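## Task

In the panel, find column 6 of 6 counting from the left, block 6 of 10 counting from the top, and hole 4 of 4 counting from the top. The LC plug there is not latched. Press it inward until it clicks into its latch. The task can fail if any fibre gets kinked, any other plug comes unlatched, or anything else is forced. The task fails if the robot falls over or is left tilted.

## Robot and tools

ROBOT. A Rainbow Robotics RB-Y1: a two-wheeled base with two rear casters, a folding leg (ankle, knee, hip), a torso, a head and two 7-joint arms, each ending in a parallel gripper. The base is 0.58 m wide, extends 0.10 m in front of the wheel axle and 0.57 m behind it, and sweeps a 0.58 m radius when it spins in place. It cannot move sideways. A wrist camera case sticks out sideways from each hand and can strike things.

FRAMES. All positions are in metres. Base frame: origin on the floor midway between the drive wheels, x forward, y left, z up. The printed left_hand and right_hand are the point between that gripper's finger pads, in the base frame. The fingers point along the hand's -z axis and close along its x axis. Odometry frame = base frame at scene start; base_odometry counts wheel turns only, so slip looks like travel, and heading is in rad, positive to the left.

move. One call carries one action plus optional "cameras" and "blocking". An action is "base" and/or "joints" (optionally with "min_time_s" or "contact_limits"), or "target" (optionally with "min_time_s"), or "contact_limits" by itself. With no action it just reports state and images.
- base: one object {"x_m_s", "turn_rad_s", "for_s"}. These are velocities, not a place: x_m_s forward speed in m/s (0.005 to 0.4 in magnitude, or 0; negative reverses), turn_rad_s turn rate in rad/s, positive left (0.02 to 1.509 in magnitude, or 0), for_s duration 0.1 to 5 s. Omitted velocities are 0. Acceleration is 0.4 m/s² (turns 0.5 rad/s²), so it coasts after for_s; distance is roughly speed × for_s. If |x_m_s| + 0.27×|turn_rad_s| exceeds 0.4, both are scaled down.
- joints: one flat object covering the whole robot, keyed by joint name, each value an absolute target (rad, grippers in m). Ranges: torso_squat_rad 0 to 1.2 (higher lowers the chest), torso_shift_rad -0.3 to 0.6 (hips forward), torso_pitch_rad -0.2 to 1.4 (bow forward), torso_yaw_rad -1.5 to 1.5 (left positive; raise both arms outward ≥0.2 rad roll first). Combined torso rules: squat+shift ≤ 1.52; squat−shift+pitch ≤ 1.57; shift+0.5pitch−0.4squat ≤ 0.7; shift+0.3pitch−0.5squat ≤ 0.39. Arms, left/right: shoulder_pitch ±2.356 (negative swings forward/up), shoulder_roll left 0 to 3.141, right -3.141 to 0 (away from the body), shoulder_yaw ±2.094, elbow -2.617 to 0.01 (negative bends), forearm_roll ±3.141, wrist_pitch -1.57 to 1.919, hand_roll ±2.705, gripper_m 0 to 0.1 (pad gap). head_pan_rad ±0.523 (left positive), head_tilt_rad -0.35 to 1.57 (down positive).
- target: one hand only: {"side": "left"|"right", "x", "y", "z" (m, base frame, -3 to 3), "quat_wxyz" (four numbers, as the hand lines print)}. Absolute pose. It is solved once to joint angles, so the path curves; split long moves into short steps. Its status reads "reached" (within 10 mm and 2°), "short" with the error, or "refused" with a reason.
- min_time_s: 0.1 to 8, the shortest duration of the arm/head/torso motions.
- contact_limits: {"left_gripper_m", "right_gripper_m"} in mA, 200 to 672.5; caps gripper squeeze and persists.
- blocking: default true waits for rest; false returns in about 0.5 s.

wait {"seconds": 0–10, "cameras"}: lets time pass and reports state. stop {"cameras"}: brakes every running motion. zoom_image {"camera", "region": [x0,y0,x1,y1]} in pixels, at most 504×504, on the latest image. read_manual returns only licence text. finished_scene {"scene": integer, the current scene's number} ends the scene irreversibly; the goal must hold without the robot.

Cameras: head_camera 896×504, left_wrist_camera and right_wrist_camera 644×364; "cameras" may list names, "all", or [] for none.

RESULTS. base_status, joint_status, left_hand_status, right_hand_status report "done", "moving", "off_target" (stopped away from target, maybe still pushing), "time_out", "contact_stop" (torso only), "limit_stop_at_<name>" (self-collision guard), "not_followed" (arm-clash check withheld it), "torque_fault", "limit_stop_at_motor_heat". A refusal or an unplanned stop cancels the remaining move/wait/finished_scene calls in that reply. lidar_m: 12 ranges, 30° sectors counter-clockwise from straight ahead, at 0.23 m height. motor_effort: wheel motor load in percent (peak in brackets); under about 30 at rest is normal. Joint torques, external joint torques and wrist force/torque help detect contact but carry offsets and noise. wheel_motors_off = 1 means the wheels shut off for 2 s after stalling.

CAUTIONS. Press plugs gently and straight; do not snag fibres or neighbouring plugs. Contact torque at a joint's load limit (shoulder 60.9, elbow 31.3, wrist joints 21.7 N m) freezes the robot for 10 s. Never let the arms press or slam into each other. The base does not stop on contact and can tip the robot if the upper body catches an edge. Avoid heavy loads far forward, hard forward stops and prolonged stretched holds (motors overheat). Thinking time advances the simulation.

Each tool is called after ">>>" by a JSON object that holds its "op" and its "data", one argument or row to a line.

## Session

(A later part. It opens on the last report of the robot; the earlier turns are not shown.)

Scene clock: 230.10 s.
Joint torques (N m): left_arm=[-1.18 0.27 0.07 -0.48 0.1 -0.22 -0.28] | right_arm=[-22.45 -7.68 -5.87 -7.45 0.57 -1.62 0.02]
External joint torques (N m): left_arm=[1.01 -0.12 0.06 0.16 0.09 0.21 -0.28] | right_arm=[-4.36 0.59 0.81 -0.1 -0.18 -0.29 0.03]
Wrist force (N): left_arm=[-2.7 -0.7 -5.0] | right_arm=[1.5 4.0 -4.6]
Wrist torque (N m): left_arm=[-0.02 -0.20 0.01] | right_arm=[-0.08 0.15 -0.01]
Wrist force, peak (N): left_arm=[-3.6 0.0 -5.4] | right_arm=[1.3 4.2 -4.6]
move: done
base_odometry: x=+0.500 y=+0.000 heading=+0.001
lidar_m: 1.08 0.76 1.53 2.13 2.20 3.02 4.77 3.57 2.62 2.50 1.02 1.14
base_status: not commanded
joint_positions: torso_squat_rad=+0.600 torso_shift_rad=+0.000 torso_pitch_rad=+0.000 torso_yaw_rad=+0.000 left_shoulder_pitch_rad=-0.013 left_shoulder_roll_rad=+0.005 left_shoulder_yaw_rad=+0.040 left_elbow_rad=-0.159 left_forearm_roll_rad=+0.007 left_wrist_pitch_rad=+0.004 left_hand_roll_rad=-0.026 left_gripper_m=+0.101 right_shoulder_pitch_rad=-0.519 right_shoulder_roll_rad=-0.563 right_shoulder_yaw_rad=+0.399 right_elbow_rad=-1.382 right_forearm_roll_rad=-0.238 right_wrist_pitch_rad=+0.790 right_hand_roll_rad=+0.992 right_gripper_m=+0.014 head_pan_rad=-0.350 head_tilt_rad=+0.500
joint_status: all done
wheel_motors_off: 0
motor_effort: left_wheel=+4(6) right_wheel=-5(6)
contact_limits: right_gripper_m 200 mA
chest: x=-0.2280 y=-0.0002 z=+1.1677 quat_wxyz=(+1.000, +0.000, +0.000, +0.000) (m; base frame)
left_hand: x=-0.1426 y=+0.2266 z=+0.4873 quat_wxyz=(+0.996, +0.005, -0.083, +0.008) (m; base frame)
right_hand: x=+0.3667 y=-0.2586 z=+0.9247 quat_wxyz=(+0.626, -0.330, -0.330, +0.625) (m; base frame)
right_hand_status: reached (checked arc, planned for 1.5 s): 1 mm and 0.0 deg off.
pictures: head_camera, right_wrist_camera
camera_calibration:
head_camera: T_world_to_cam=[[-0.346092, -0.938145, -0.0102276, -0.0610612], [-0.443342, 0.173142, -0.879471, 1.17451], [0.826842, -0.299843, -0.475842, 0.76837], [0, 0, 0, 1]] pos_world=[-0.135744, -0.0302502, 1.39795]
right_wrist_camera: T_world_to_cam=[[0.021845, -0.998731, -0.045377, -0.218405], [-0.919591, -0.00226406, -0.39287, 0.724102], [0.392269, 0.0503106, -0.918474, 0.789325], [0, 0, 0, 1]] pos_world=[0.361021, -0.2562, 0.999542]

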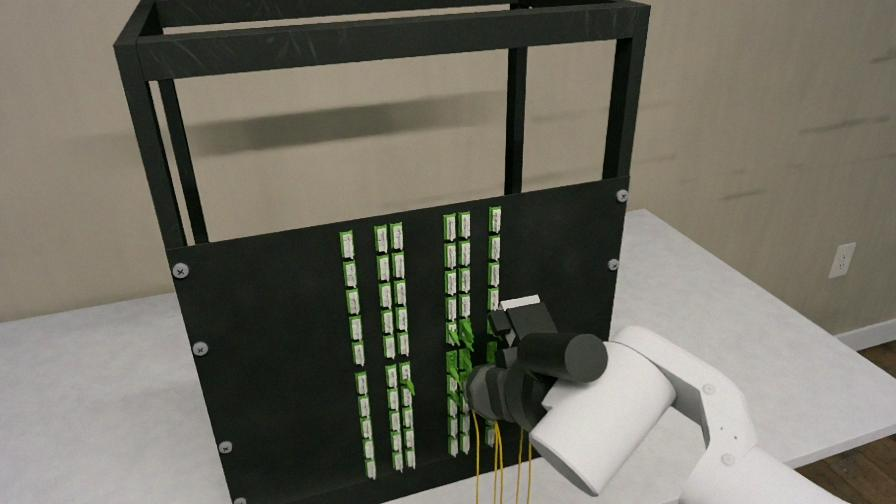

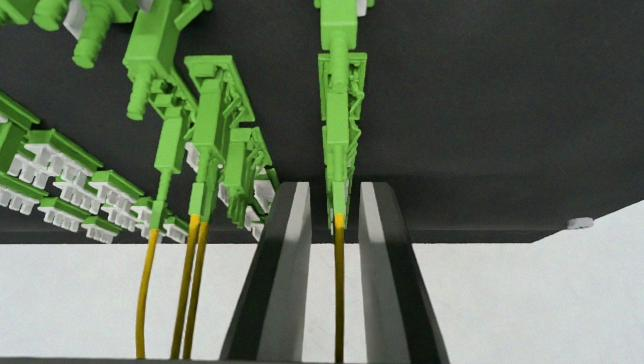

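>>> {"op": "move", "data": {
  "joints": {"right_gripper_m":0.007},
  "cameras": ["head_camera","right_wrist_camera"]
}}

>>> {"op": "zoom_image", "data": {
  "camera": "head_camera",
  "region": [440, 330, 600, 490]
}}

>>> {"op": "move", "data": {
  "target": {"side":"right","x":0.3735,"y":-0.2579,"z":0.9215,"quat_wxyz":[0.6254,-0.3299,-0.3299,0.6254]},
  "min_time_s": 1.5,
  "cameras": ["head_camera","right_wrist_camera"]
}}

>>> {"op": "zoom_image", "data": {
  "camera": "right_wrist_camera",
  "region": [272, 100, 392, 220]
}}

>>> {"op": "zoom_image", "data": {
  "camera": "head_camera",
  "region": [440, 330, 600, 490]
}}

Scene clock: 235.37 s.
Joint torques (N m): left_arm=[-1.5 0.28 0.24 -0.6 0.02 -0.23 -0.17] | right_arm=[-22.52 -7.67 -5.49 -7.32 0.5 -1.55 0.13]
External joint torques (N m): left_arm=[0.69 -0.1 0.23 0.04 0.01 0.2 -0.16] | right_arm=[-4.43 0.61 1.19 0.03 -0.25 -0.21 0.13]
Wrist force (N): left_arm=[-2.8 -0.1 -5.0] | right_arm=[1.5 4.0 -4.4]
Wrist torque (N m): left_arm=[-0.04 -0.22 0.00] | right_arm=[-0.08 0.14 -0.01]
Wrist force, peak (N): left_arm=[-2.9 -0.1 -5.5] | right_arm=[1.4 4.1 -4.7]
move: done
base_odometry: x=+0.500 y=+0.000 heading=+0.001
lidar_m: 1.09 0.77 1.53 2.13 2.21 3.03 4.77 3.60 2.61 2.50 1.02 1.14
base_status: not commanded
joint_positions: torso_squat_rad=+0.600 torso_shift_rad=+0.000 torso_pitch_rad=+0.000 torso_yaw_rad=+0.000 left_shoulder_pitch_rad=-0.013 left_shoulder_roll_rad=+0.005 left_shoulder_yaw_rad=+0.040 left_elbow_rad=-0.159 left_forearm_roll_rad=+0.007 left_wrist_pitch_rad=+0.004 left_hand_roll_rad=-0.026 left_gripper_m=+0.101 right_shoulder_pitch_rad=-0.519 right_shoulder_roll_rad=-0.563 right_shoulder_yaw_rad=+0.399 right_elbow_rad=-1.382 right_forearm_roll_rad=-0.238 right_wrist_pitch_rad=+0.790 right_hand_roll_rad=+0.992 right_gripper_m=+0.007 head_pan_rad=-0.350 head_tilt_rad=+0.500
joint_status: all done
wheel_motors_off: 0
motor_effort: left_wheel=+3(5) right_wheel=-6(6)
contact_limits: right_gripper_m 200 mA
chest: x=-0.2280 y=-0.0002 z=+1.1677 quat_wxyz=(+1.000, +0.000, +0.000, +0.000) (m; base frame)
left_hand: x=-0.1426 y=+0.2266 z=+0.4873 quat_wxyz=(+0.996, +0.005, -0.083, +0.008) (m; base frame)
right_hand: x=+0.3667 y=-0.2586 z=+0.9247 quat_wxyz=(+0.626, -0.330, -0.330, +0.625) (m; base frame)
pictures: head_camera, right_wrist_camera
camera_calibration:
head_camera: T_world_to_cam=[[-0.346092, -0.938145, -0.0102276, -0.0610612], [-0.443342, 0.173142, -0.879471, 1.17451], [0.826842, -0.299843, -0.475842, 0.76837], [0, 0, 0, 1]] pos_world=[-0.135744, -0.0302502, 1.39795]
right_wrist_camera: T_world_to_cam=[[0.021845, -0.998731, -0.045377, -0.218405], [-0.919591, -0.00226406, -0.39287, 0.724102], [0.392269, 0.0503106, -0.918474, 0.789325], [0, 0, 0, 1]] pos_world=[0.361021, -0.2562, 0.999542]

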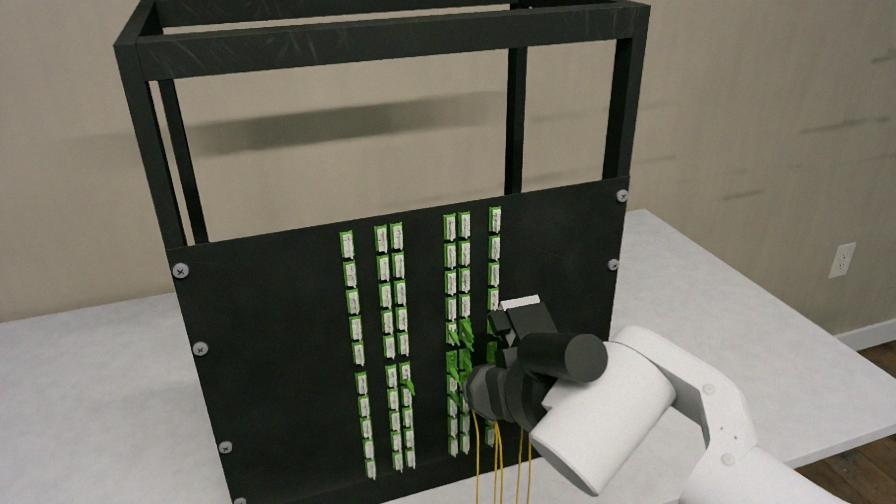

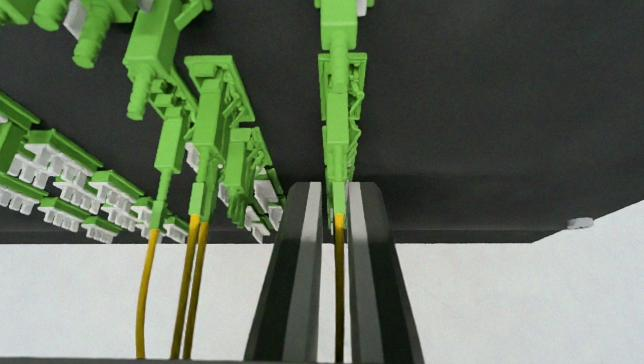

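Scaled by 3.150 from the camera's 896x504 image, which has a finer 1280x720 frame.

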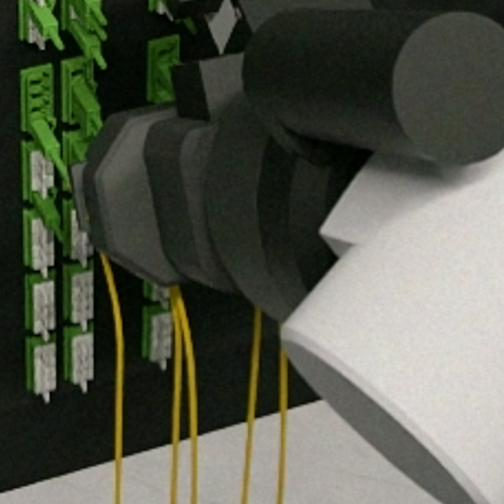

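Scene clock: 237.20 s.
Joint torques (N m): left_arm=[-1.53 0.28 0.36 -0.5 -0.01 -0.31 0] | right_arm=[-23.15 -7.69 -5.61 -7.43 0.46 -1.74 0.16]
External joint torques (N m): left_arm=[0.66 -0.1 0.35 0.13 -0.02 0.12 0] | right_arm=[-4.74 0.58 0.93 -0.07 -0.27 -0.4 0.16]
Wrist force (N): left_arm=[-2.1 -0.4 -5.3] | right_arm=[1.4 3.6 -4.2]
Wrist torque (N m): left_arm=[-0.03 -0.15 0.01] | right_arm=[-0.03 0.12 -0.01]
Wrist force, peak (N): left_arm=[-2.9 -0.5 -5.4] | right_arm=[1.4 3.9 -4.6]
move: done
base_odometry: x=+0.500 y=+0.000 heading=+0.001
lidar_m: 1.08 0.76 1.54 2.13 2.22 3.02 4.77 3.60 2.61 2.50 1.02 1.14
base_status: not commanded
joint_positions: torso_squat_rad=+0.600 torso_shift_rad=+0.000 torso_pitch_rad=+0.000 torso_yaw_rad=+0.000 left_shoulder_pitch_rad=-0.013 left_shoulder_roll_rad=+0.005 left_shoulder_yaw_rad=+0.040 left_elbow_rad=-0.159 left_forearm_roll_rad=+0.007 left_wrist_pitch_rad=+0.004 left_hand_roll_rad=-0.026 left_gripper_m=+0.101 right_shoulder_pitch_rad=-0.539 right_shoulder_roll_rad=-0.551 right_shoulder_yaw_rad=+0.402 right_elbow_rad=-1.336 right_forearm_roll_rad=-0.240 right_wrist_pitch_rad=+0.768 right_hand_roll_rad=+1.000 right_gripper_m=+0.007 head_pan_rad=-0.350 head_tilt_rad=+0.500
joint_status: all done
wheel_motors_off: 0
motor_effort: left_wheel=+4(5) right_wheel=-5(6)
contact_limits: right_gripper_m 200 mA
chest: x=-0.2280 y=-0.0002 z=+1.1677 quat_wxyz=(+1.000, +0.000, +0.000, +0.000) (m; base frame)
left_hand: x=-0.1426 y=+0.2266 z=+0.4873 quat_wxyz=(+0.996, +0.005, -0.083, +0.008) (m; base frame)
right_hand: x=+0.3726 y=-0.2583 z=+0.9215 quat_wxyz=(+0.626, -0.330, -0.329, +0.625) (m; base frame)
right_hand_status: reached (checked arc, planned for 1.5 s): 1 mm and 0.1 deg off.
pictures: head_camera, right_wrist_camera
camera_calibration:
head_camera: T_world_to_cam=[[-0.346092, -0.938145, -0.0102276, -0.0610612], [-0.443342, 0.173142, -0.879471, 1.17451], [0.826842, -0.299843, -0.475842, 0.76837], [0, 0, 0, 1]] pos_world=[-0.135744, -0.0302502, 1.39795]
right_wrist_camera: T_world_to_cam=[[0.021767, -0.998741, -0.0451933, -0.218537], [-0.919591, -0.00226454, -0.39287, 0.728271], [0.392273, 0.050111, -0.918483, 0.784013], [0, 0, 0, 1]] pos_world=[0.366921, -0.2559, 0.996342]

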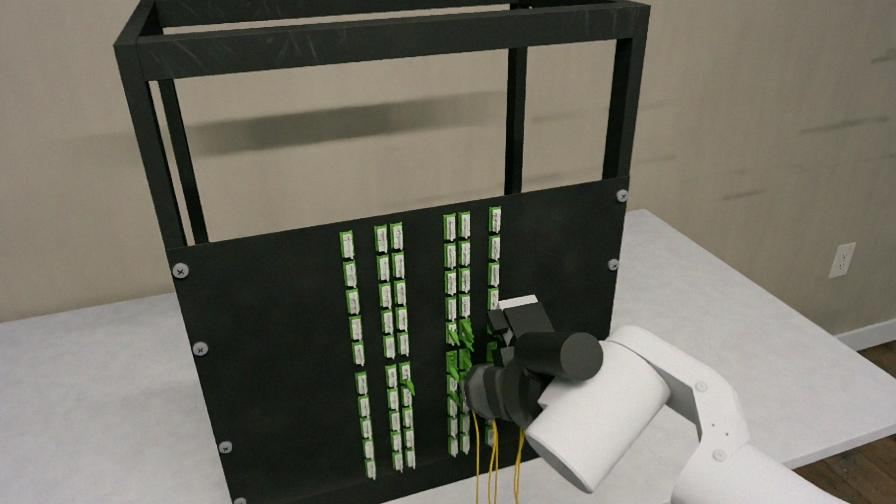

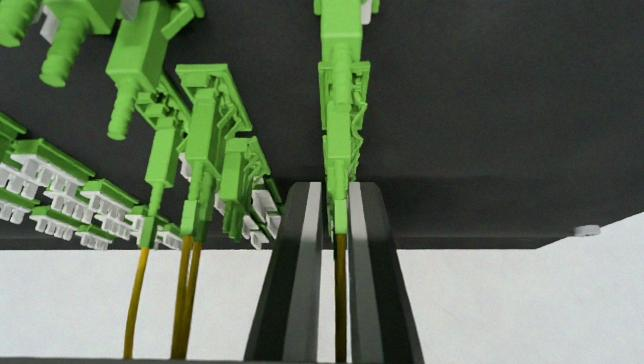

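Scaled by 4.200 from the camera's 644x364 image, which has a finer 1265x715 frame.

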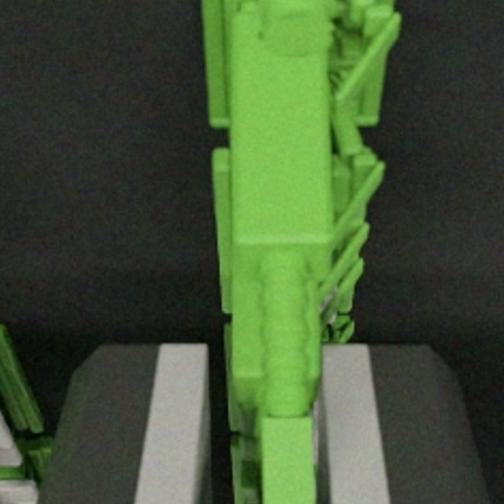

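Scaled by 3.150 from the camera's 896x504 image, which has a finer 1280x720 frame.

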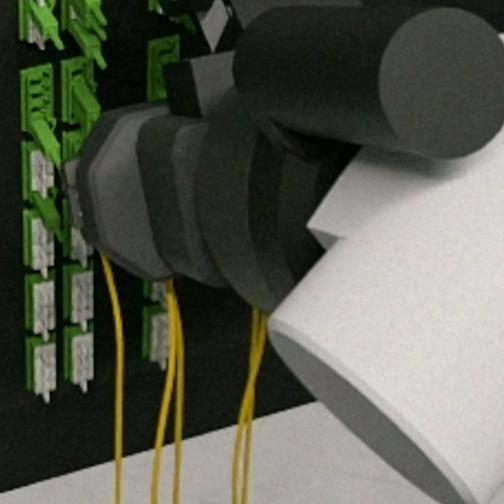

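>>> {"op": "move", "data": {
  "target": {"side":"right","x":0.363,"y":-0.258,"z":0.9235,"quat_wxyz":[0.6254,-0.3299,-0.3299,0.6254]},
  "min_time_s": 1,
  "cameras": []
}}

>>> {"op": "move", "data": {
  "joints": {"right_gripper_m":0.0028},
  "contact_limits": {"right_gripper_m":400},
  "cameras": ["head_camera","right_wrist_camera"]
}}

>>> {"op": "zoom_image", "data": {
  "camera": "right_wrist_camera",
  "region": [272, 100, 392, 220]
}}

>>> {"op": "zoom_image", "data": {
  "camera": "head_camera",
  "region": [440, 330, 600, 490]
}}

Scene clock: 252.80 s.
Joint torques (N m): left_arm=[-1.24 0.16 0.23 -0.52 0.04 -0.33 -0.09] | right_arm=[-18.22 -11.08 -7.26 -8.77 0.84 -1.21 -0.37]
External joint torques (N m): left_arm=[0.95 -0.23 0.22 0.12 0.04 0.1 -0.08] | right_arm=[-0.29 -2.87 -0.57 -1.41 0.08 0.13 -0.36]
Wrist force (N): left_arm=[-2.4 -0.2 -5.0] | right_arm=[1.2 3.9 -4.3]
Wrist torque (N m): left_arm=[-0.08 -0.15 -0.03] | right_arm=[-0.07 0.12 0.00]
Wrist force, peak (N): left_arm=[-2.5 -0.3 -5.9] | right_arm=[-2.1 3.6 -5.7]
move: done
base_odometry: x=+0.500 y=+0.000 heading=+0.001
lidar_m: 1.08 0.77 1.54 2.12 2.23 3.01 4.77 3.58 2.61 2.51 1.02 1.13
base_status: not commanded
joint_positions: torso_squat_rad=+0.600 torso_shift_rad=+0.000 torso_pitch_rad=+0.000 torso_yaw_rad=+0.000 left_shoulder_pitch_rad=-0.013 left_shoulder_roll_rad=+0.005 left_shoulder_yaw_rad=+0.040 left_elbow_rad=-0.159 left_forearm_roll_rad=+0.007 left_wrist_pitch_rad=+0.004 left_hand_roll_rad=-0.026 left_gripper_m=+0.101 right_shoulder_pitch_rad=-0.508 right_shoulder_roll_rad=-0.563 right_shoulder_yaw_rad=+0.400 right_elbow_rad=-1.395 right_forearm_roll_rad=-0.232 right_wrist_pitch_rad=+0.791 right_hand_roll_rad=+0.987 right_gripper_m=+0.007 head_pan_rad=-0.350 head_tilt_rad=+0.500
joint_status: all done
wheel_motors_off: 0
motor_effort: left_wheel=+3(6) right_wheel=-5(6)
contact_limits: right_gripper_m 200 mA
chest: x=-0.2280 y=-0.0002 z=+1.1677 quat_wxyz=(+1.000, +0.000, +0.000, +0.000) (m; base frame)
left_hand: x=-0.1426 y=+0.2266 z=+0.4873 quat_wxyz=(+0.996, +0.005, -0.083, +0.008) (m; base frame)
right_hand: x=+0.3639 y=-0.2576 z=+0.9230 quat_wxyz=(+0.625, -0.330, -0.330, +0.626) (m; base frame)
right_hand_status: reached (checked arc, planned for 1.0 s): 1 mm and 0.0 deg off.
pictures: none
No camera images: "cameras" was empty.

Scene clock: 253.27 s.
Joint torques (N m): left_arm=[-1.43 0.02 0.16 -0.39 0.01 -0.19 -0.15] | right_arm=[-19.23 -9.14 -6.62 -8.82 0.56 -1.62 -0.33]
External joint torques (N m): left_arm=[0.76 -0.36 0.16 0.25 0.01 0.24 -0.14] | right_arm=[-1.29 -0.94 0.07 -1.46 -0.2 -0.28 -0.33]
Wrist force (N): left_arm=[-2.8 -0.4 -4.8] | right_arm=[-2.0 3.8 -4.4]
Wrist torque (N m): left_arm=[-0.06 -0.23 -0.02] | right_arm=[-0.05 0.21 -0.04]
Wrist force, peak (N): left_arm=[-2.4 -0.5 -5.4] | right_arm=[-2.2 4.2 -4.4]
move: done
base_odometry: x=+0.500 y=+0.000 heading=+0.001
lidar_m: 1.08 0.77 1.53 2.14 2.21 3.00 4.77 3.59 2.61 2.51 1.02 1.15
base_status: not commanded
joint_positions: torso_squat_rad=+0.600 torso_shift_rad=+0.000 torso_pitch_rad=+0.000 torso_yaw_rad=+0.000 left_shoulder_pitch_rad=-0.013 left_shoulder_roll_rad=+0.005 left_shoulder_yaw_rad=+0.040 left_elbow_rad=-0.159 left_forearm_roll_rad=+0.007 left_wrist_pitch_rad=+0.004 left_hand_roll_rad=-0.026 left_gripper_m=+0.101 right_shoulder_pitch_rad=-0.508 right_shoulder_roll_rad=-0.563 right_shoulder_yaw_rad=+0.400 right_elbow_rad=-1.395 right_forearm_roll_rad=-0.232 right_wrist_pitch_rad=+0.791 right_hand_roll_rad=+0.987 right_gripper_m=+0.003 head_pan_rad=-0.350 head_tilt_rad=+0.500
joint_status: all done
wheel_motors_off: 0
motor_effort: left_wheel=+4(5) right_wheel=-5(6)
contact_limits: right_gripper_m 400 mA
chest: x=-0.2280 y=-0.0002 z=+1.1677 quat_wxyz=(+1.000, +0.000, +0.000, +0.000) (m; base frame)
left_hand: x=-0.1426 y=+0.2266 z=+0.4873 quat_wxyz=(+0.996, +0.005, -0.083, +0.008) (m; base frame)
right_hand: x=+0.3639 y=-0.2579 z=+0.9230 quat_wxyz=(+0.625, -0.330, -0.330, +0.626) (m; base frame)
pictures: head_camera, right_wrist_camera
camera_calibration:
head_camera: T_world_to_cam=[[-0.346092, -0.938145, -0.0102276, -0.061155], [-0.443342, 0.173142, -0.879471, 1.17453], [0.826842, -0.299843, -0.475842, 0.76834], [0, 0, 0, 1]] pos_world=[-0.135744, -0.0303502, 1.39795]
right_wrist_camera: T_world_to_cam=[[0.0227331, -0.998699, -0.0456503, -0.217852], [-0.919489, -0.00296132, -0.393104, 0.720918], [0.392457, 0.0509114, -0.91836, 0.788898], [0, 0, 0, 1]] pos_world=[0.35822, -0.255597, 0.997944]

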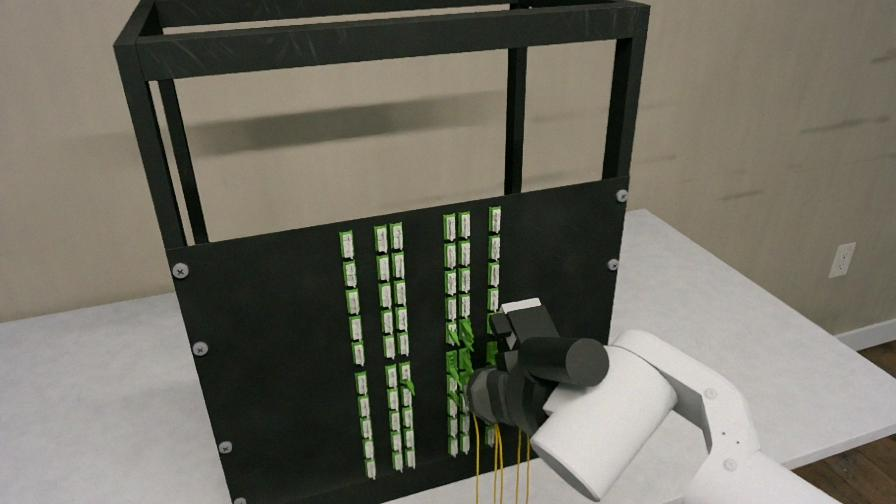

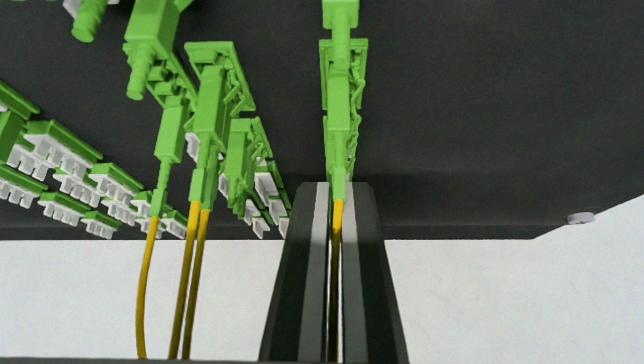

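Scaled by 4.200 from the camera's 644x364 image, which has a finer 1265x715 frame.

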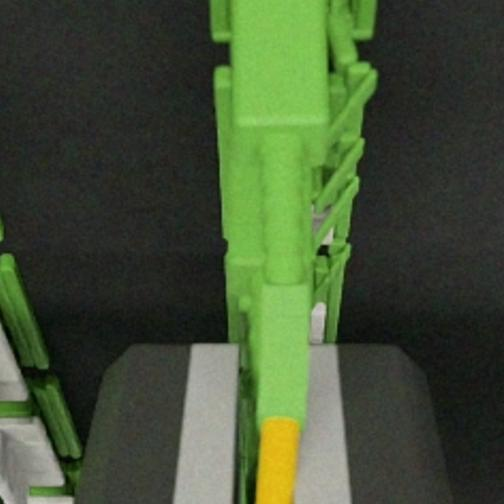

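Scaled by 3.150 from the camera's 896x504 image, which has a finer 1280x720 frame.

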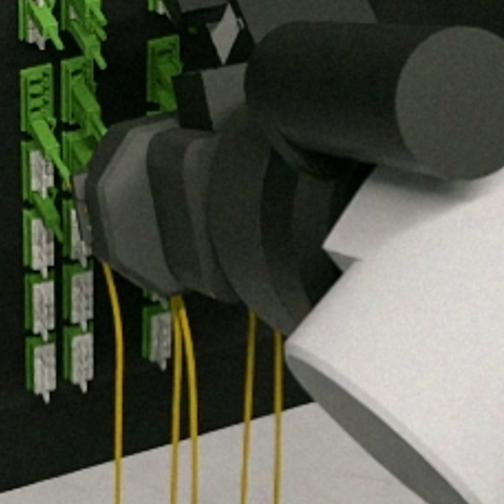

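>>> {"op": "zoom_image", "data": {
  "camera": "right_wrist_camera",
  "region": [317, 130, 367, 180]
}}

Scaled by 10.080 from the camera's 644x364 image, which has a finer 1265x715 frame.

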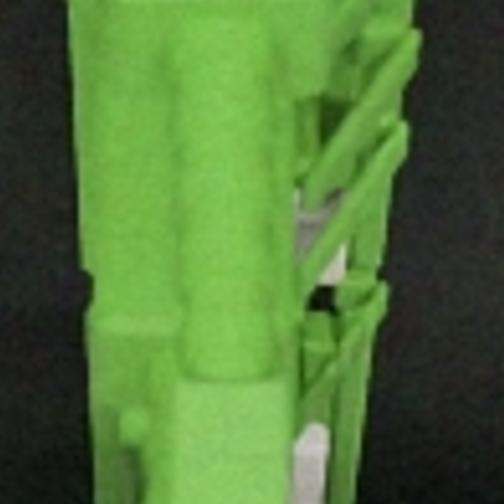

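>>> {"op": "move", "data": {
  "joints": {"right_gripper_m":0.0045},
  "contact_limits": {"right_gripper_m":500},
  "cameras": []
}}

>>> {"op": "move", "data": {
  "target": {"side":"right","x":0.365,"y":-0.2579,"z":0.9258,"quat_wxyz":[0.6254,-0.3299,-0.3299,0.6254]},
  "min_time_s": 1,
  "cameras": []
}}

>>> {"op": "move", "data": {
  "joints": {"right_gripper_m":0.003},
  "cameras": ["head_camera","right_wrist_camera"]
}}

>>> {"op": "zoom_image", "data": {
  "camera": "right_wrist_camera",
  "region": [302, 120, 382, 200]
}}

>>> {"op": "zoom_image", "data": {
  "camera": "head_camera",
  "region": [440, 330, 600, 490]
}}

Scene clock: 273.57 s.
Joint torques (N m): left_arm=[-1.09 0.37 0.15 -0.46 -0.05 -0.29 -0.21] | right_arm=[-18.9 -9.67 -6.96 -9.06 0.54 -1.61 -0.28]
External joint torques (N m): left_arm=[1.1 -0.01 0.14 0.18 -0.05 0.14 -0.2] | right_arm=[-0.97 -1.45 -0.27 -1.7 -0.21 -0.28 -0.27]
Wrist force (N): left_arm=[-2.6 -0.4 -4.6] | right_arm=[0.9 3.9 -4.3]
Wrist torque (N m): left_arm=[-0.02 -0.19 -0.03] | right_arm=[-0.08 0.16 -0.02]
Wrist force, peak (N): left_arm=[-2.6 -0.6 -5.7] | right_arm=[-1.8 4.1 -4.6]
move: done
base_odometry: x=+0.500 y=+0.000 heading=+0.001
lidar_m: 1.09 0.77 1.54 2.12 2.23 3.01 4.77 3.59 2.60 2.51 1.03 1.14
base_status: not commanded
joint_positions: torso_squat_rad=+0.600 torso_shift_rad=+0.000 torso_pitch_rad=+0.000 torso_yaw_rad=+0.000 left_shoulder_pitch_rad=-0.013 left_shoulder_roll_rad=+0.005 left_shoulder_yaw_rad=+0.040 left_elbow_rad=-0.159 left_forearm_roll_rad=+0.007 left_wrist_pitch_rad=+0.004 left_hand_roll_rad=-0.026 left_gripper_m=+0.101 right_shoulder_pitch_rad=-0.508 right_shoulder_roll_rad=-0.563 right_shoulder_yaw_rad=+0.400 right_elbow_rad=-1.395 right_forearm_roll_rad=-0.232 right_wrist_pitch_rad=+0.791 right_hand_roll_rad=+0.987 right_gripper_m=+0.004 head_pan_rad=-0.350 head_tilt_rad=+0.500
joint_status: all done
wheel_motors_off: 0
motor_effort: left_wheel=+5(5) right_wheel=-5(5)
contact_limits: right_gripper_m 500 mA
chest: x=-0.2280 y=-0.0002 z=+1.1677 quat_wxyz=(+1.000, +0.000, +0.000, +0.000) (m; base frame)
left_hand: x=-0.1426 y=+0.2266 z=+0.4873 quat_wxyz=(+0.996, +0.005, -0.083, +0.008) (m; base frame)
right_hand: x=+0.3639 y=-0.2579 z=+0.9230 quat_wxyz=(+0.625, -0.330, -0.330, +0.626) (m; base frame)
pictures: none
No camera images: "cameras" was empty.

Scene clock: 274.90 s.
Joint torques (N m): left_arm=[-1.57 0.18 0.09 -0.44 0.02 -0.36 -0.2] | right_arm=[-23.21 -10.76 -7.72 -9.39 0.54 -1.44 0.19]
External joint torques (N m): left_arm=[0.62 -0.21 0.09 0.19 0.02 0.08 -0.19] | right_arm=[-5.22 -2.51 -1.01 -2.04 -0.22 -0.1 0.2]
Wrist force (N): left_arm=[-2.2 -0.1 -5.4] | right_arm=[0.4 4.4 -4.4]
Wrist torque (N m): left_arm=[-0.07 -0.16 0.00] | right_arm=[-0.03 0.13 -0.02]
Wrist force, peak (N): left_arm=[-3.0 -0.2 -5.6] | right_arm=[0.7 4.9 -4.3]
move: done
base_odometry: x=+0.500 y=+0.000 heading=+0.001
lidar_m: 1.09 0.77 1.53 2.13 2.23 3.02 4.77 3.59 2.62 2.51 1.02 1.14
base_status: not commanded
joint_positions: torso_squat_rad=+0.600 torso_shift_rad=+0.000 torso_pitch_rad=+0.000 torso_yaw_rad=+0.000 left_shoulder_pitch_rad=-0.013 left_shoulder_roll_rad=+0.005 left_shoulder_yaw_rad=+0.040 left_elbow_rad=-0.159 left_forearm_roll_rad=+0.007 left_wrist_pitch_rad=+0.004 left_hand_roll_rad=-0.026 left_gripper_m=+0.101 right_shoulder_pitch_rad=-0.512 right_shoulder_roll_rad=-0.565 right_shoulder_yaw_rad=+0.399 right_elbow_rad=-1.396 right_forearm_roll_rad=-0.236 right_wrist_pitch_rad=+0.797 right_hand_roll_rad=+0.988 right_gripper_m=+0.004 head_pan_rad=-0.350 head_tilt_rad=+0.500
joint_status: all done
wheel_motors_off: 0
motor_effort: left_wheel=+3(5) right_wheel=-5(6)
contact_limits: right_gripper_m 500 mA
chest: x=-0.2280 y=-0.0002 z=+1.1677 quat_wxyz=(+1.000, +0.000, +0.000, +0.000) (m; base frame)
left_hand: x=-0.1426 y=+0.2266 z=+0.4873 quat_wxyz=(+0.996, +0.005, -0.083, +0.008) (m; base frame)
right_hand: x=+0.3646 y=-0.2579 z=+0.9250 quat_wxyz=(+0.626, -0.329, -0.330, +0.626) (m; base frame)
right_hand_status: reached (checked arc, planned for 1.0 s): 1 mm and 0.1 deg off.
pictures: none
No camera images: "cameras" was empty.

Scene clock: 275.30 s.
Joint torques (N m): left_arm=[-1.31 0.03 0.16 -0.36 0.08 -0.3 -0.14] | right_arm=[-23.1 -9.99 -6.85 -9.46 0.39 -1.68 0.1]
External joint torques (N m): left_arm=[0.88 -0.35 0.15 0.28 0.08 0.13 -0.13] | right_arm=[-5.11 -1.75 -0.14 -2.11 -0.37 -0.34 0.1]
Wrist force (N): left_arm=[-1.7 -0.4 -5.0] | right_arm=[-1.0 5.0 -4.3]
Wrist torque (N m): left_arm=[-0.06 -0.08 0.00] | right_arm=[-0.05 0.19 -0.03]
Wrist force, peak (N): left_arm=[-2.6 -0.5 -5.4] | right_arm=[-1.2 5.2 -4.1]
move: done
base_odometry: x=+0.500 y=+0.000 heading=+0.001
lidar_m: 1.08 0.77 1.53 2.14 2.22 3.00 4.78 3.60 2.60 2.51 1.03 1.14
base_status: not commanded
joint_positions: torso_squat_rad=+0.600 torso_shift_rad=+0.000 torso_pitch_rad=+0.000 torso_yaw_rad=+0.000 left_shoulder_pitch_rad=-0.013 left_shoulder_roll_rad=+0.005 left_shoulder_yaw_rad=+0.040 left_elbow_rad=-0.159 left_forearm_roll_rad=+0.007 left_wrist_pitch_rad=+0.004 left_hand_roll_rad=-0.026 left_gripper_m=+0.101 right_shoulder_pitch_rad=-0.512 right_shoulder_roll_rad=-0.565 right_shoulder_yaw_rad=+0.399 right_elbow_rad=-1.396 right_forearm_roll_rad=-0.236 right_wrist_pitch_rad=+0.797 right_hand_roll_rad=+0.988 right_gripper_m=+0.003 head_pan_rad=-0.350 head_tilt_rad=+0.500
joint_status: all done
wheel_motors_off: 0
motor_effort: left_wheel=+4(5) right_wheel=-5(5)
contact_limits: right_gripper_m 500 mA
chest: x=-0.2280 y=-0.0002 z=+1.1677 quat_wxyz=(+1.000, +0.000, +0.000, +0.000) (m; base frame)
left_hand: x=-0.1426 y=+0.2266 z=+0.4873 quat_wxyz=(+0.996, +0.005, -0.083, +0.008) (m; base frame)
right_hand: x=+0.3646 y=-0.2580 z=+0.9250 quat_wxyz=(+0.626, -0.330, -0.329, +0.626) (m; base frame)
pictures: head_camera, right_wrist_camera
camera_calibration:
head_camera: T_world_to_cam=[[-0.346092, -0.938145, -0.0102276, -0.061155], [-0.443342, 0.173142, -0.879471, 1.17453], [0.826842, -0.299843, -0.475842, 0.76834], [0, 0, 0, 1]] pos_world=[-0.135744, -0.0303502, 1.39795]
right_wrist_camera: T_world_to_cam=[[0.022058, -0.998711, -0.0457221, -0.217568], [-0.919888, -0.00236294, -0.392174, 0.721803], [0.39156, 0.0507098, -0.918754, 0.79109], [0, 0, 0, 1]] pos_world=[0.359018, -0.255698, 0.999942]

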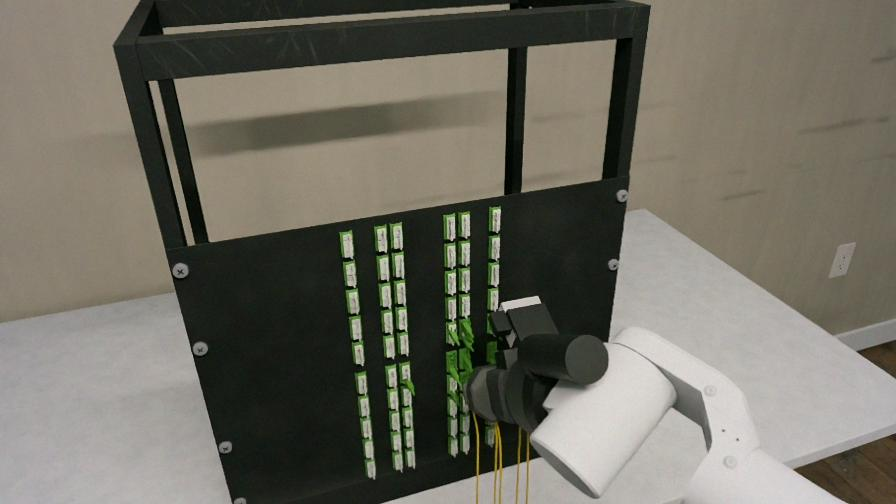

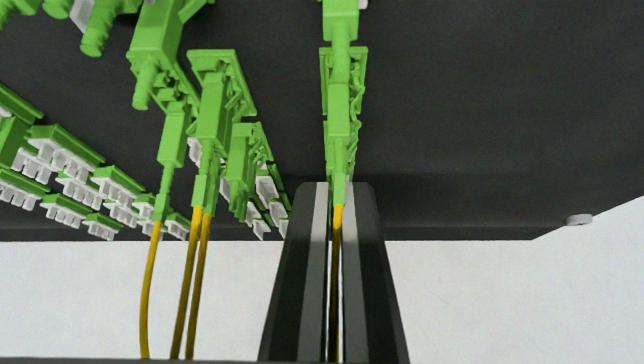

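Scaled by 6.300 from the camera's 644x364 image, which has a finer 1265x715 frame.

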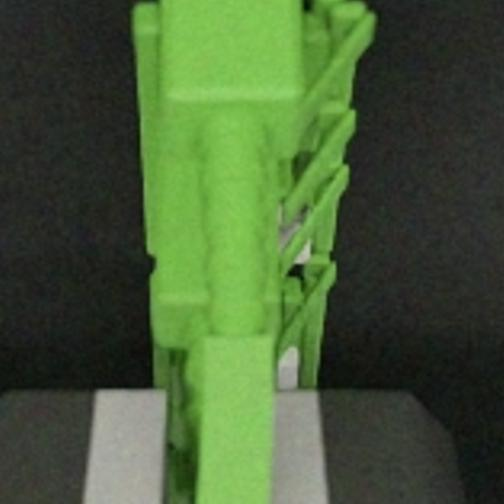

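Scaled by 3.150 from the camera's 896x504 image, which has a finer 1280x720 frame.

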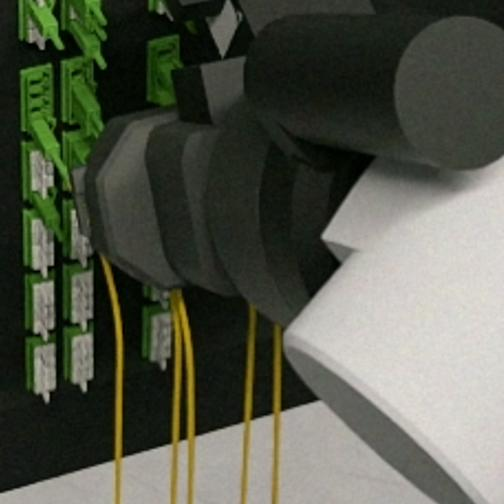

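>>> {"op": "move", "data": {
  "target": {"side":"right","x":0.3685,"y":-0.2576,"z":0.9262,"quat_wxyz":[0.6254,-0.3299,-0.3299,0.6254]},
  "min_time_s": 1,
  "cameras": ["head_camera","right_wrist_camera"]
}}

>>> {"op": "zoom_image", "data": {
  "camera": "right_wrist_camera",
  "region": [302, 120, 382, 200]
}}

>>> {"op": "zoom_image", "data": {
  "camera": "head_camera",
  "region": [440, 330, 600, 490]
}}

Scene clock: 298.83 s.
Joint torques (N m): left_arm=[-1.54 0.06 0.26 -0.5 -0.03 -0.33 -0.13] | right_arm=[-23.41 -6.7 -5.54 -8.43 0.25 -2.04 0.13]
External joint torques (N m): left_arm=[0.65 -0.32 0.25 0.14 -0.03 0.1 -0.12] | right_arm=[-5.23 1.59 1.13 -1.09 -0.5 -0.71 0.14]
Wrist force (N): left_arm=[-3.2 0.0 -4.4] | right_arm=[-0.7 4.7 -3.7]
Wrist torque (N m): left_arm=[-0.07 -0.27 -0.01] | right_arm=[-0.08 0.18 -0.03]
Wrist force, peak (N): left_arm=[-2.9 -0.4 -5.5] | right_arm=[-1.2 5.8 -3.8]
move: done
base_odometry: x=+0.500 y=+0.000 heading=+0.001
lidar_m: 1.09 0.75 1.53 2.12 2.22 3.01 4.77 3.58 2.61 2.51 1.02 1.13
base_status: not commanded
joint_positions: torso_squat_rad=+0.600 torso_shift_rad=+0.000 torso_pitch_rad=+0.000 torso_yaw_rad=+0.000 left_shoulder_pitch_rad=-0.013 left_shoulder_roll_rad=+0.005 left_shoulder_yaw_rad=+0.040 left_elbow_rad=-0.159 left_forearm_roll_rad=+0.007 left_wrist_pitch_rad=+0.004 left_hand_roll_rad=-0.026 left_gripper_m=+0.101 right_shoulder_pitch_rad=-0.525 right_shoulder_roll_rad=-0.562 right_shoulder_yaw_rad=+0.400 right_elbow_rad=-1.378 right_forearm_roll_rad=-0.240 right_wrist_pitch_rad=+0.792 right_hand_roll_rad=+0.992 right_gripper_m=+0.003 head_pan_rad=-0.350 head_tilt_rad=+0.500
joint_status: all done
wheel_motors_off: 0
motor_effort: left_wheel=+4(5) right_wheel=-5(6)
contact_limits: right_gripper_m 500 mA
chest: x=-0.2280 y=-0.0002 z=+1.1677 quat_wxyz=(+1.000, +0.000, +0.000, +0.000) (m; base frame)
left_hand: x=-0.1426 y=+0.2266 z=+0.4873 quat_wxyz=(+0.996, +0.005, -0.083, +0.008) (m; base frame)
right_hand: x=+0.3681 y=-0.2583 z=+0.9258 quat_wxyz=(+0.626, -0.330, -0.329, +0.625) (m; base frame)
right_hand_status: reached (checked arc, planned for 1.0 s): 1 mm and 0.1 deg off.
pictures: head_camera, right_wrist_camera
camera_calibration:
head_camera: T_world_to_cam=[[-0.346092, -0.938145, -0.0102276, -0.061155], [-0.443342, 0.173142, -0.879471, 1.17453], [0.826842, -0.299843, -0.475842, 0.76834], [0, 0, 0, 1]] pos_world=[-0.135744, -0.0303502, 1.39795]
right_wrist_camera: T_world_to_cam=[[0.0214029, -0.998752, -0.045131, -0.218174], [-0.919685, -0.00196556, -0.392653, 0.725754], [0.392074, 0.0499102, -0.918579, 0.789936], [0, 0, 0, 1]] pos_world=[0.362422, -0.255901, 1.00074]

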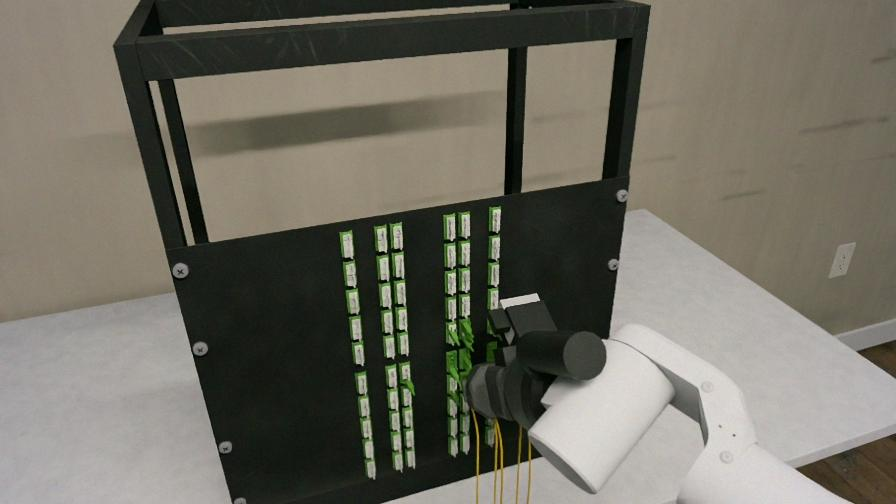

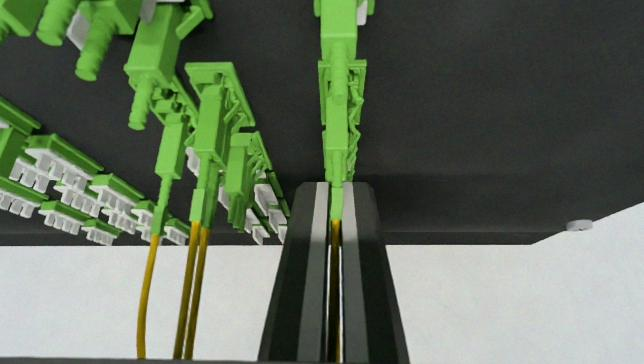

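Scaled by 6.300 from the camera's 644x364 image, which has a finer 1265x715 frame.

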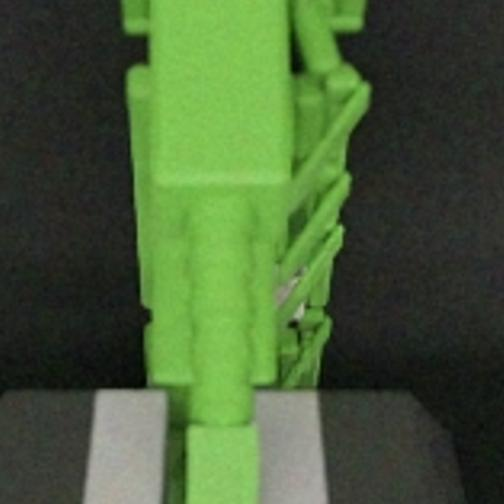

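Scaled by 3.150 from the camera's 896x504 image, which has a finer 1280x720 frame.

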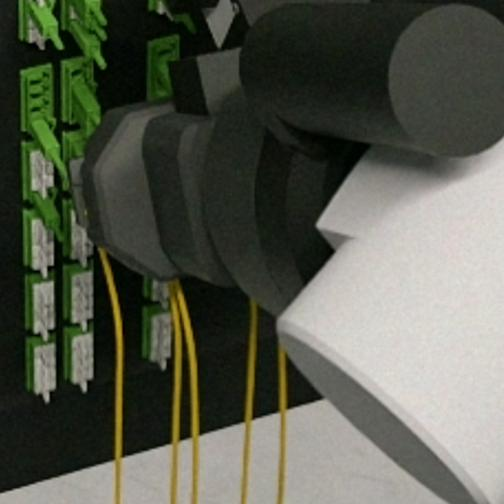

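>>> {"op": "move", "data": {
  "target": {"side":"right","x":0.3705,"y":-0.2574,"z":0.9264,"quat_wxyz":[0.6254,-0.3299,-0.3299,0.6254]},
  "min_time_s": 1,
  "cameras": ["head_camera","right_wrist_camera"]
}}

>>> {"op": "zoom_image", "data": {
  "camera": "right_wrist_camera",
  "region": [302, 120, 382, 200]
}}

>>> {"op": "move", "data": {
  "target": {"side":"right","x":0.3725,"y":-0.2573,"z":0.9266,"quat_wxyz":[0.6254,-0.3299,-0.3299,0.6254]},
  "min_time_s": 1,
  "cameras": ["head_camera","right_wrist_camera"]
}}

>>> {"op": "zoom_image", "data": {
  "camera": "right_wrist_camera",
  "region": [302, 120, 382, 200]
}}

>>> {"op": "zoom_image", "data": {
  "camera": "head_camera",
  "region": [440, 330, 600, 490]
}}

Scene clock: 306.97 s.
Joint torques (N m): left_arm=[-1.36 0.18 0.35 -0.51 -0.02 -0.23 -0.14] | right_arm=[-25 -6.67 -5.74 -8.1 0.56 -2.59 0.04]
External joint torques (N m): left_arm=[0.83 -0.21 0.34 0.13 -0.03 0.2 -0.13] | right_arm=[-6.71 1.63 0.9 -0.76 -0.19 -1.25 0.04]
Wrist force (N): left_arm=[-2.4 -0.3 -4.8] | right_arm=[-1.0 7.1 3.0]
Wrist torque (N m): left_arm=[-0.07 -0.16 0.00] | right_arm=[-0.05 0.18 -0.04]
Wrist force, peak (N): left_arm=[-2.8 -0.7 -5.6] | right_arm=[-1.2 7.2 3.2]
move: done
base_odometry: x=+0.500 y=+0.000 heading=+0.001
lidar_m: 1.07 0.77 1.53 2.13 2.22 3.01 4.77 3.57 2.60 2.51 1.01 1.14
base_status: not commanded
joint_positions: torso_squat_rad=+0.600 torso_shift_rad=+0.000 torso_pitch_rad=+0.000 torso_yaw_rad=+0.000 left_shoulder_pitch_rad=-0.013 left_shoulder_roll_rad=+0.005 left_shoulder_yaw_rad=+0.040 left_elbow_rad=-0.159 left_forearm_roll_rad=+0.007 left_wrist_pitch_rad=+0.004 left_hand_roll_rad=-0.026 left_gripper_m=+0.101 right_shoulder_pitch_rad=-0.533 right_shoulder_roll_rad=-0.560 right_shoulder_yaw_rad=+0.400 right_elbow_rad=-1.365 right_forearm_roll_rad=-0.242 right_wrist_pitch_rad=+0.788 right_hand_roll_rad=+0.995 right_gripper_m=+0.003 head_pan_rad=-0.350 head_tilt_rad=+0.500
joint_status: all done
wheel_motors_off: 0
motor_effort: left_wheel=+4(6) right_wheel=-5(6)
contact_limits: right_gripper_m 500 mA
chest: x=-0.2280 y=-0.0002 z=+1.1677 quat_wxyz=(+1.000, +0.000, +0.000, +0.000) (m; base frame)
left_hand: x=-0.1426 y=+0.2266 z=+0.4873 quat_wxyz=(+0.996, +0.005, -0.083, +0.008) (m; base frame)
right_hand: x=+0.3700 y=-0.2582 z=+0.9258 quat_wxyz=(+0.626, -0.330, -0.329, +0.625) (m; base frame)
right_hand_status: reached (checked arc, planned for 1.0 s): 1 mm and 0.1 deg off.
pictures: head_camera, right_wrist_camera
camera_calibration:
head_camera: T_world_to_cam=[[-0.346091, -0.938145, -0.0102262, -0.0611915], [-0.443343, 0.17314, -0.879471, 1.17448], [0.826842, -0.299843, -0.475842, 0.768423], [0, 0, 0, 1]] pos_world=[-0.135844, -0.0303502, 1.39795]
right_wrist_camera: T_world_to_cam=[[0.0212513, -0.998757, -0.0450865, -0.218113], [-0.919862, -0.00186597, -0.392238, 0.727228], [0.391666, 0.049809, -0.918758, 0.789357], [0, 0, 0, 1]] pos_world=[0.36442, -0.255802, 1.00064]

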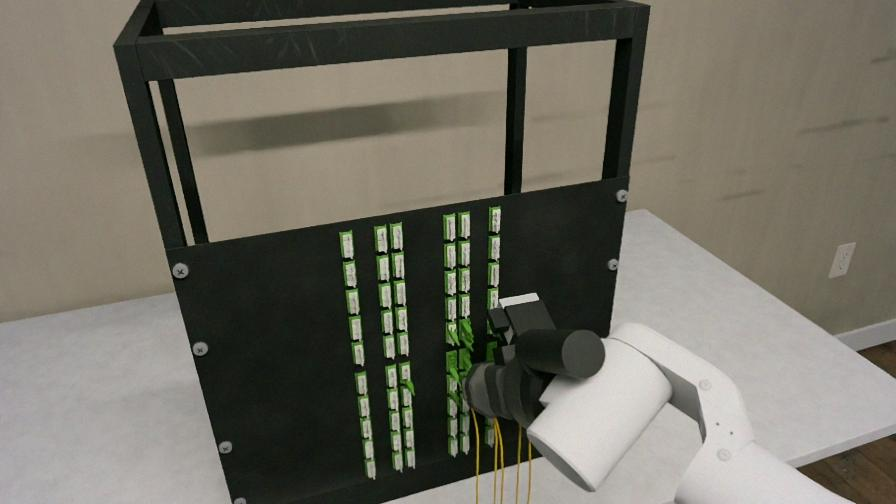

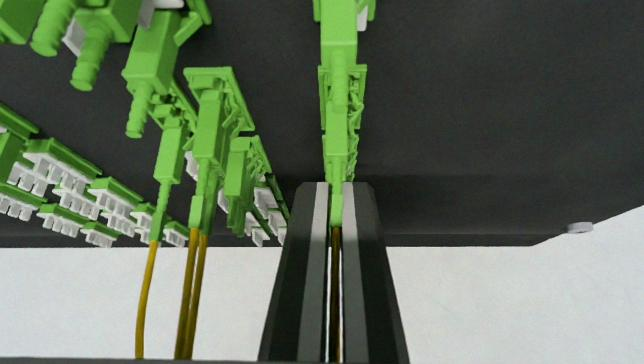

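Scaled by 6.300 from the camera's 644x364 image, which has a finer 1265x715 frame.

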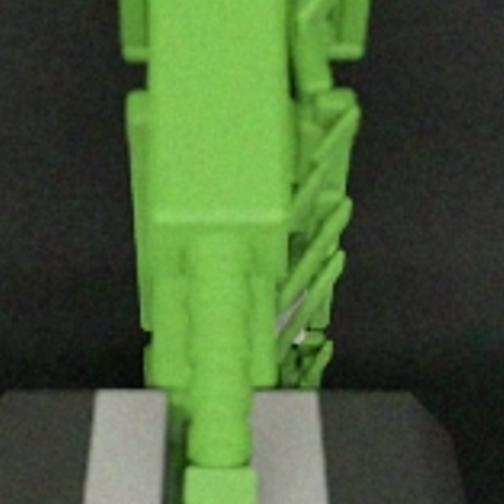

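Scene clock: 308.30 s.
Joint torques (N m): left_arm=[-1.59 0.17 -0.14 -0.42 0.01 -0.26 -0.04] | right_arm=[-25.59 -6.12 -5.83 -8.1 0.49 -2.92 0.13]
External joint torques (N m): left_arm=[0.6 -0.21 -0.15 0.21 0.01 0.17 -0.03] | right_arm=[-7.19 2.19 0.79 -0.77 -0.26 -1.58 0.13]
Wrist force (N): left_arm=[-2.6 -0.3 -4.9] | right_arm=[-1.7 8.0 6.3]
Wrist torque (N m): left_arm=[-0.08 -0.18 0.00] | right_arm=[0.00 0.17 -0.03]
Wrist force, peak (N): left_arm=[-2.8 -0.6 -5.4] | right_arm=[-1.6 8.4 6.5]
move: done
base_odometry: x=+0.500 y=+0.000 heading=+0.001
lidar_m: 1.08 0.76 1.54 2.13 2.22 3.01 4.78 3.58 2.61 2.50 1.00 1.15
base_status: not commanded
joint_positions: torso_squat_rad=+0.600 torso_shift_rad=+0.000 torso_pitch_rad=+0.000 torso_yaw_rad=+0.000 left_shoulder_pitch_rad=-0.013 left_shoulder_roll_rad=+0.005 left_shoulder_yaw_rad=+0.040 left_elbow_rad=-0.159 left_forearm_roll_rad=+0.007 left_wrist_pitch_rad=+0.004 left_hand_roll_rad=-0.026 left_gripper_m=+0.101 right_shoulder_pitch_rad=-0.540 right_shoulder_roll_rad=-0.557 right_shoulder_yaw_rad=+0.401 right_elbow_rad=-1.353 right_forearm_roll_rad=-0.245 right_wrist_pitch_rad=+0.784 right_hand_roll_rad=+0.998 right_gripper_m=+0.003 head_pan_rad=-0.350 head_tilt_rad=+0.500
joint_status: all done
wheel_motors_off: 0
motor_effort: left_wheel=+4(5) right_wheel=-5(5)
contact_limits: right_gripper_m 500 mA
chest: x=-0.2280 y=-0.0002 z=+1.1677 quat_wxyz=(+1.000, +0.000, +0.000, +0.000) (m; base frame)
left_hand: x=-0.1426 y=+0.2266 z=+0.4873 quat_wxyz=(+0.996, +0.005, -0.083, +0.008) (m; base frame)
right_hand: x=+0.3719 y=-0.2581 z=+0.9259 quat_wxyz=(+0.626, -0.330, -0.329, +0.625) (m; base frame)
right_hand_status: reached (checked arc, planned for 1.0 s): 1 mm and 0.1 deg off.
pictures: head_camera, right_wrist_camera
camera_calibration:
head_camera: T_world_to_cam=[[-0.346225, -0.938095, -0.0102954, -0.0611113], [-0.443214, 0.17323, -0.879519, 1.17457], [0.826855, -0.299948, -0.475753, 0.768298], [0, 0, 0, 1]] pos_world=[-0.135845, -0.0303497, 1.39795]
right_wrist_camera: T_world_to_cam=[[0.0210677, -0.998767, -0.0449474, -0.218224], [-0.919952, -0.00176278, -0.392028, 0.728864], [0.391465, 0.0496086, -0.918855, 0.788823], [0, 0, 0, 1]] pos_world=[0.36632, -0.255802, 1.00074]

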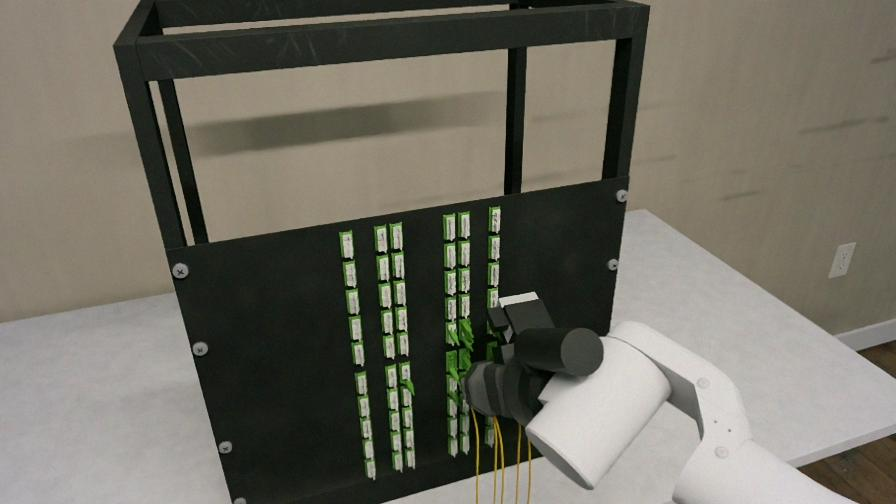

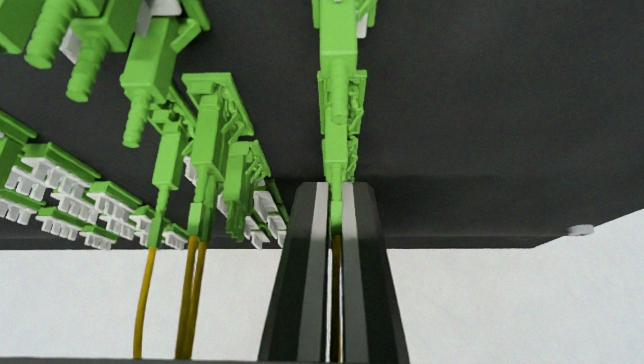

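Scaled by 6.300 from the camera's 644x364 image, which has a finer 1265x715 frame.

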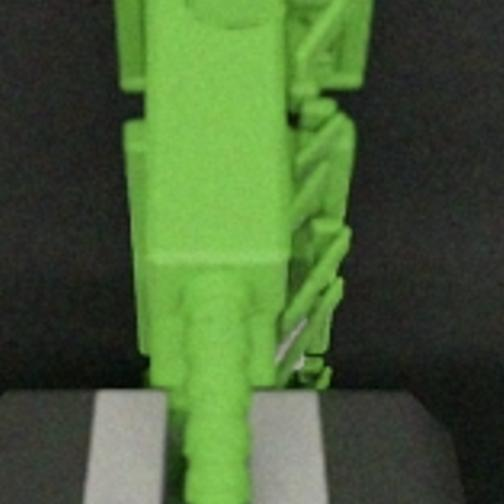

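Scaled by 3.150 from the camera's 896x504 image, which has a finer 1280x720 frame.

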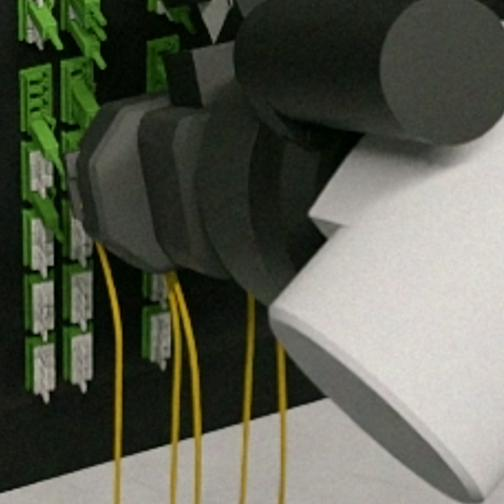

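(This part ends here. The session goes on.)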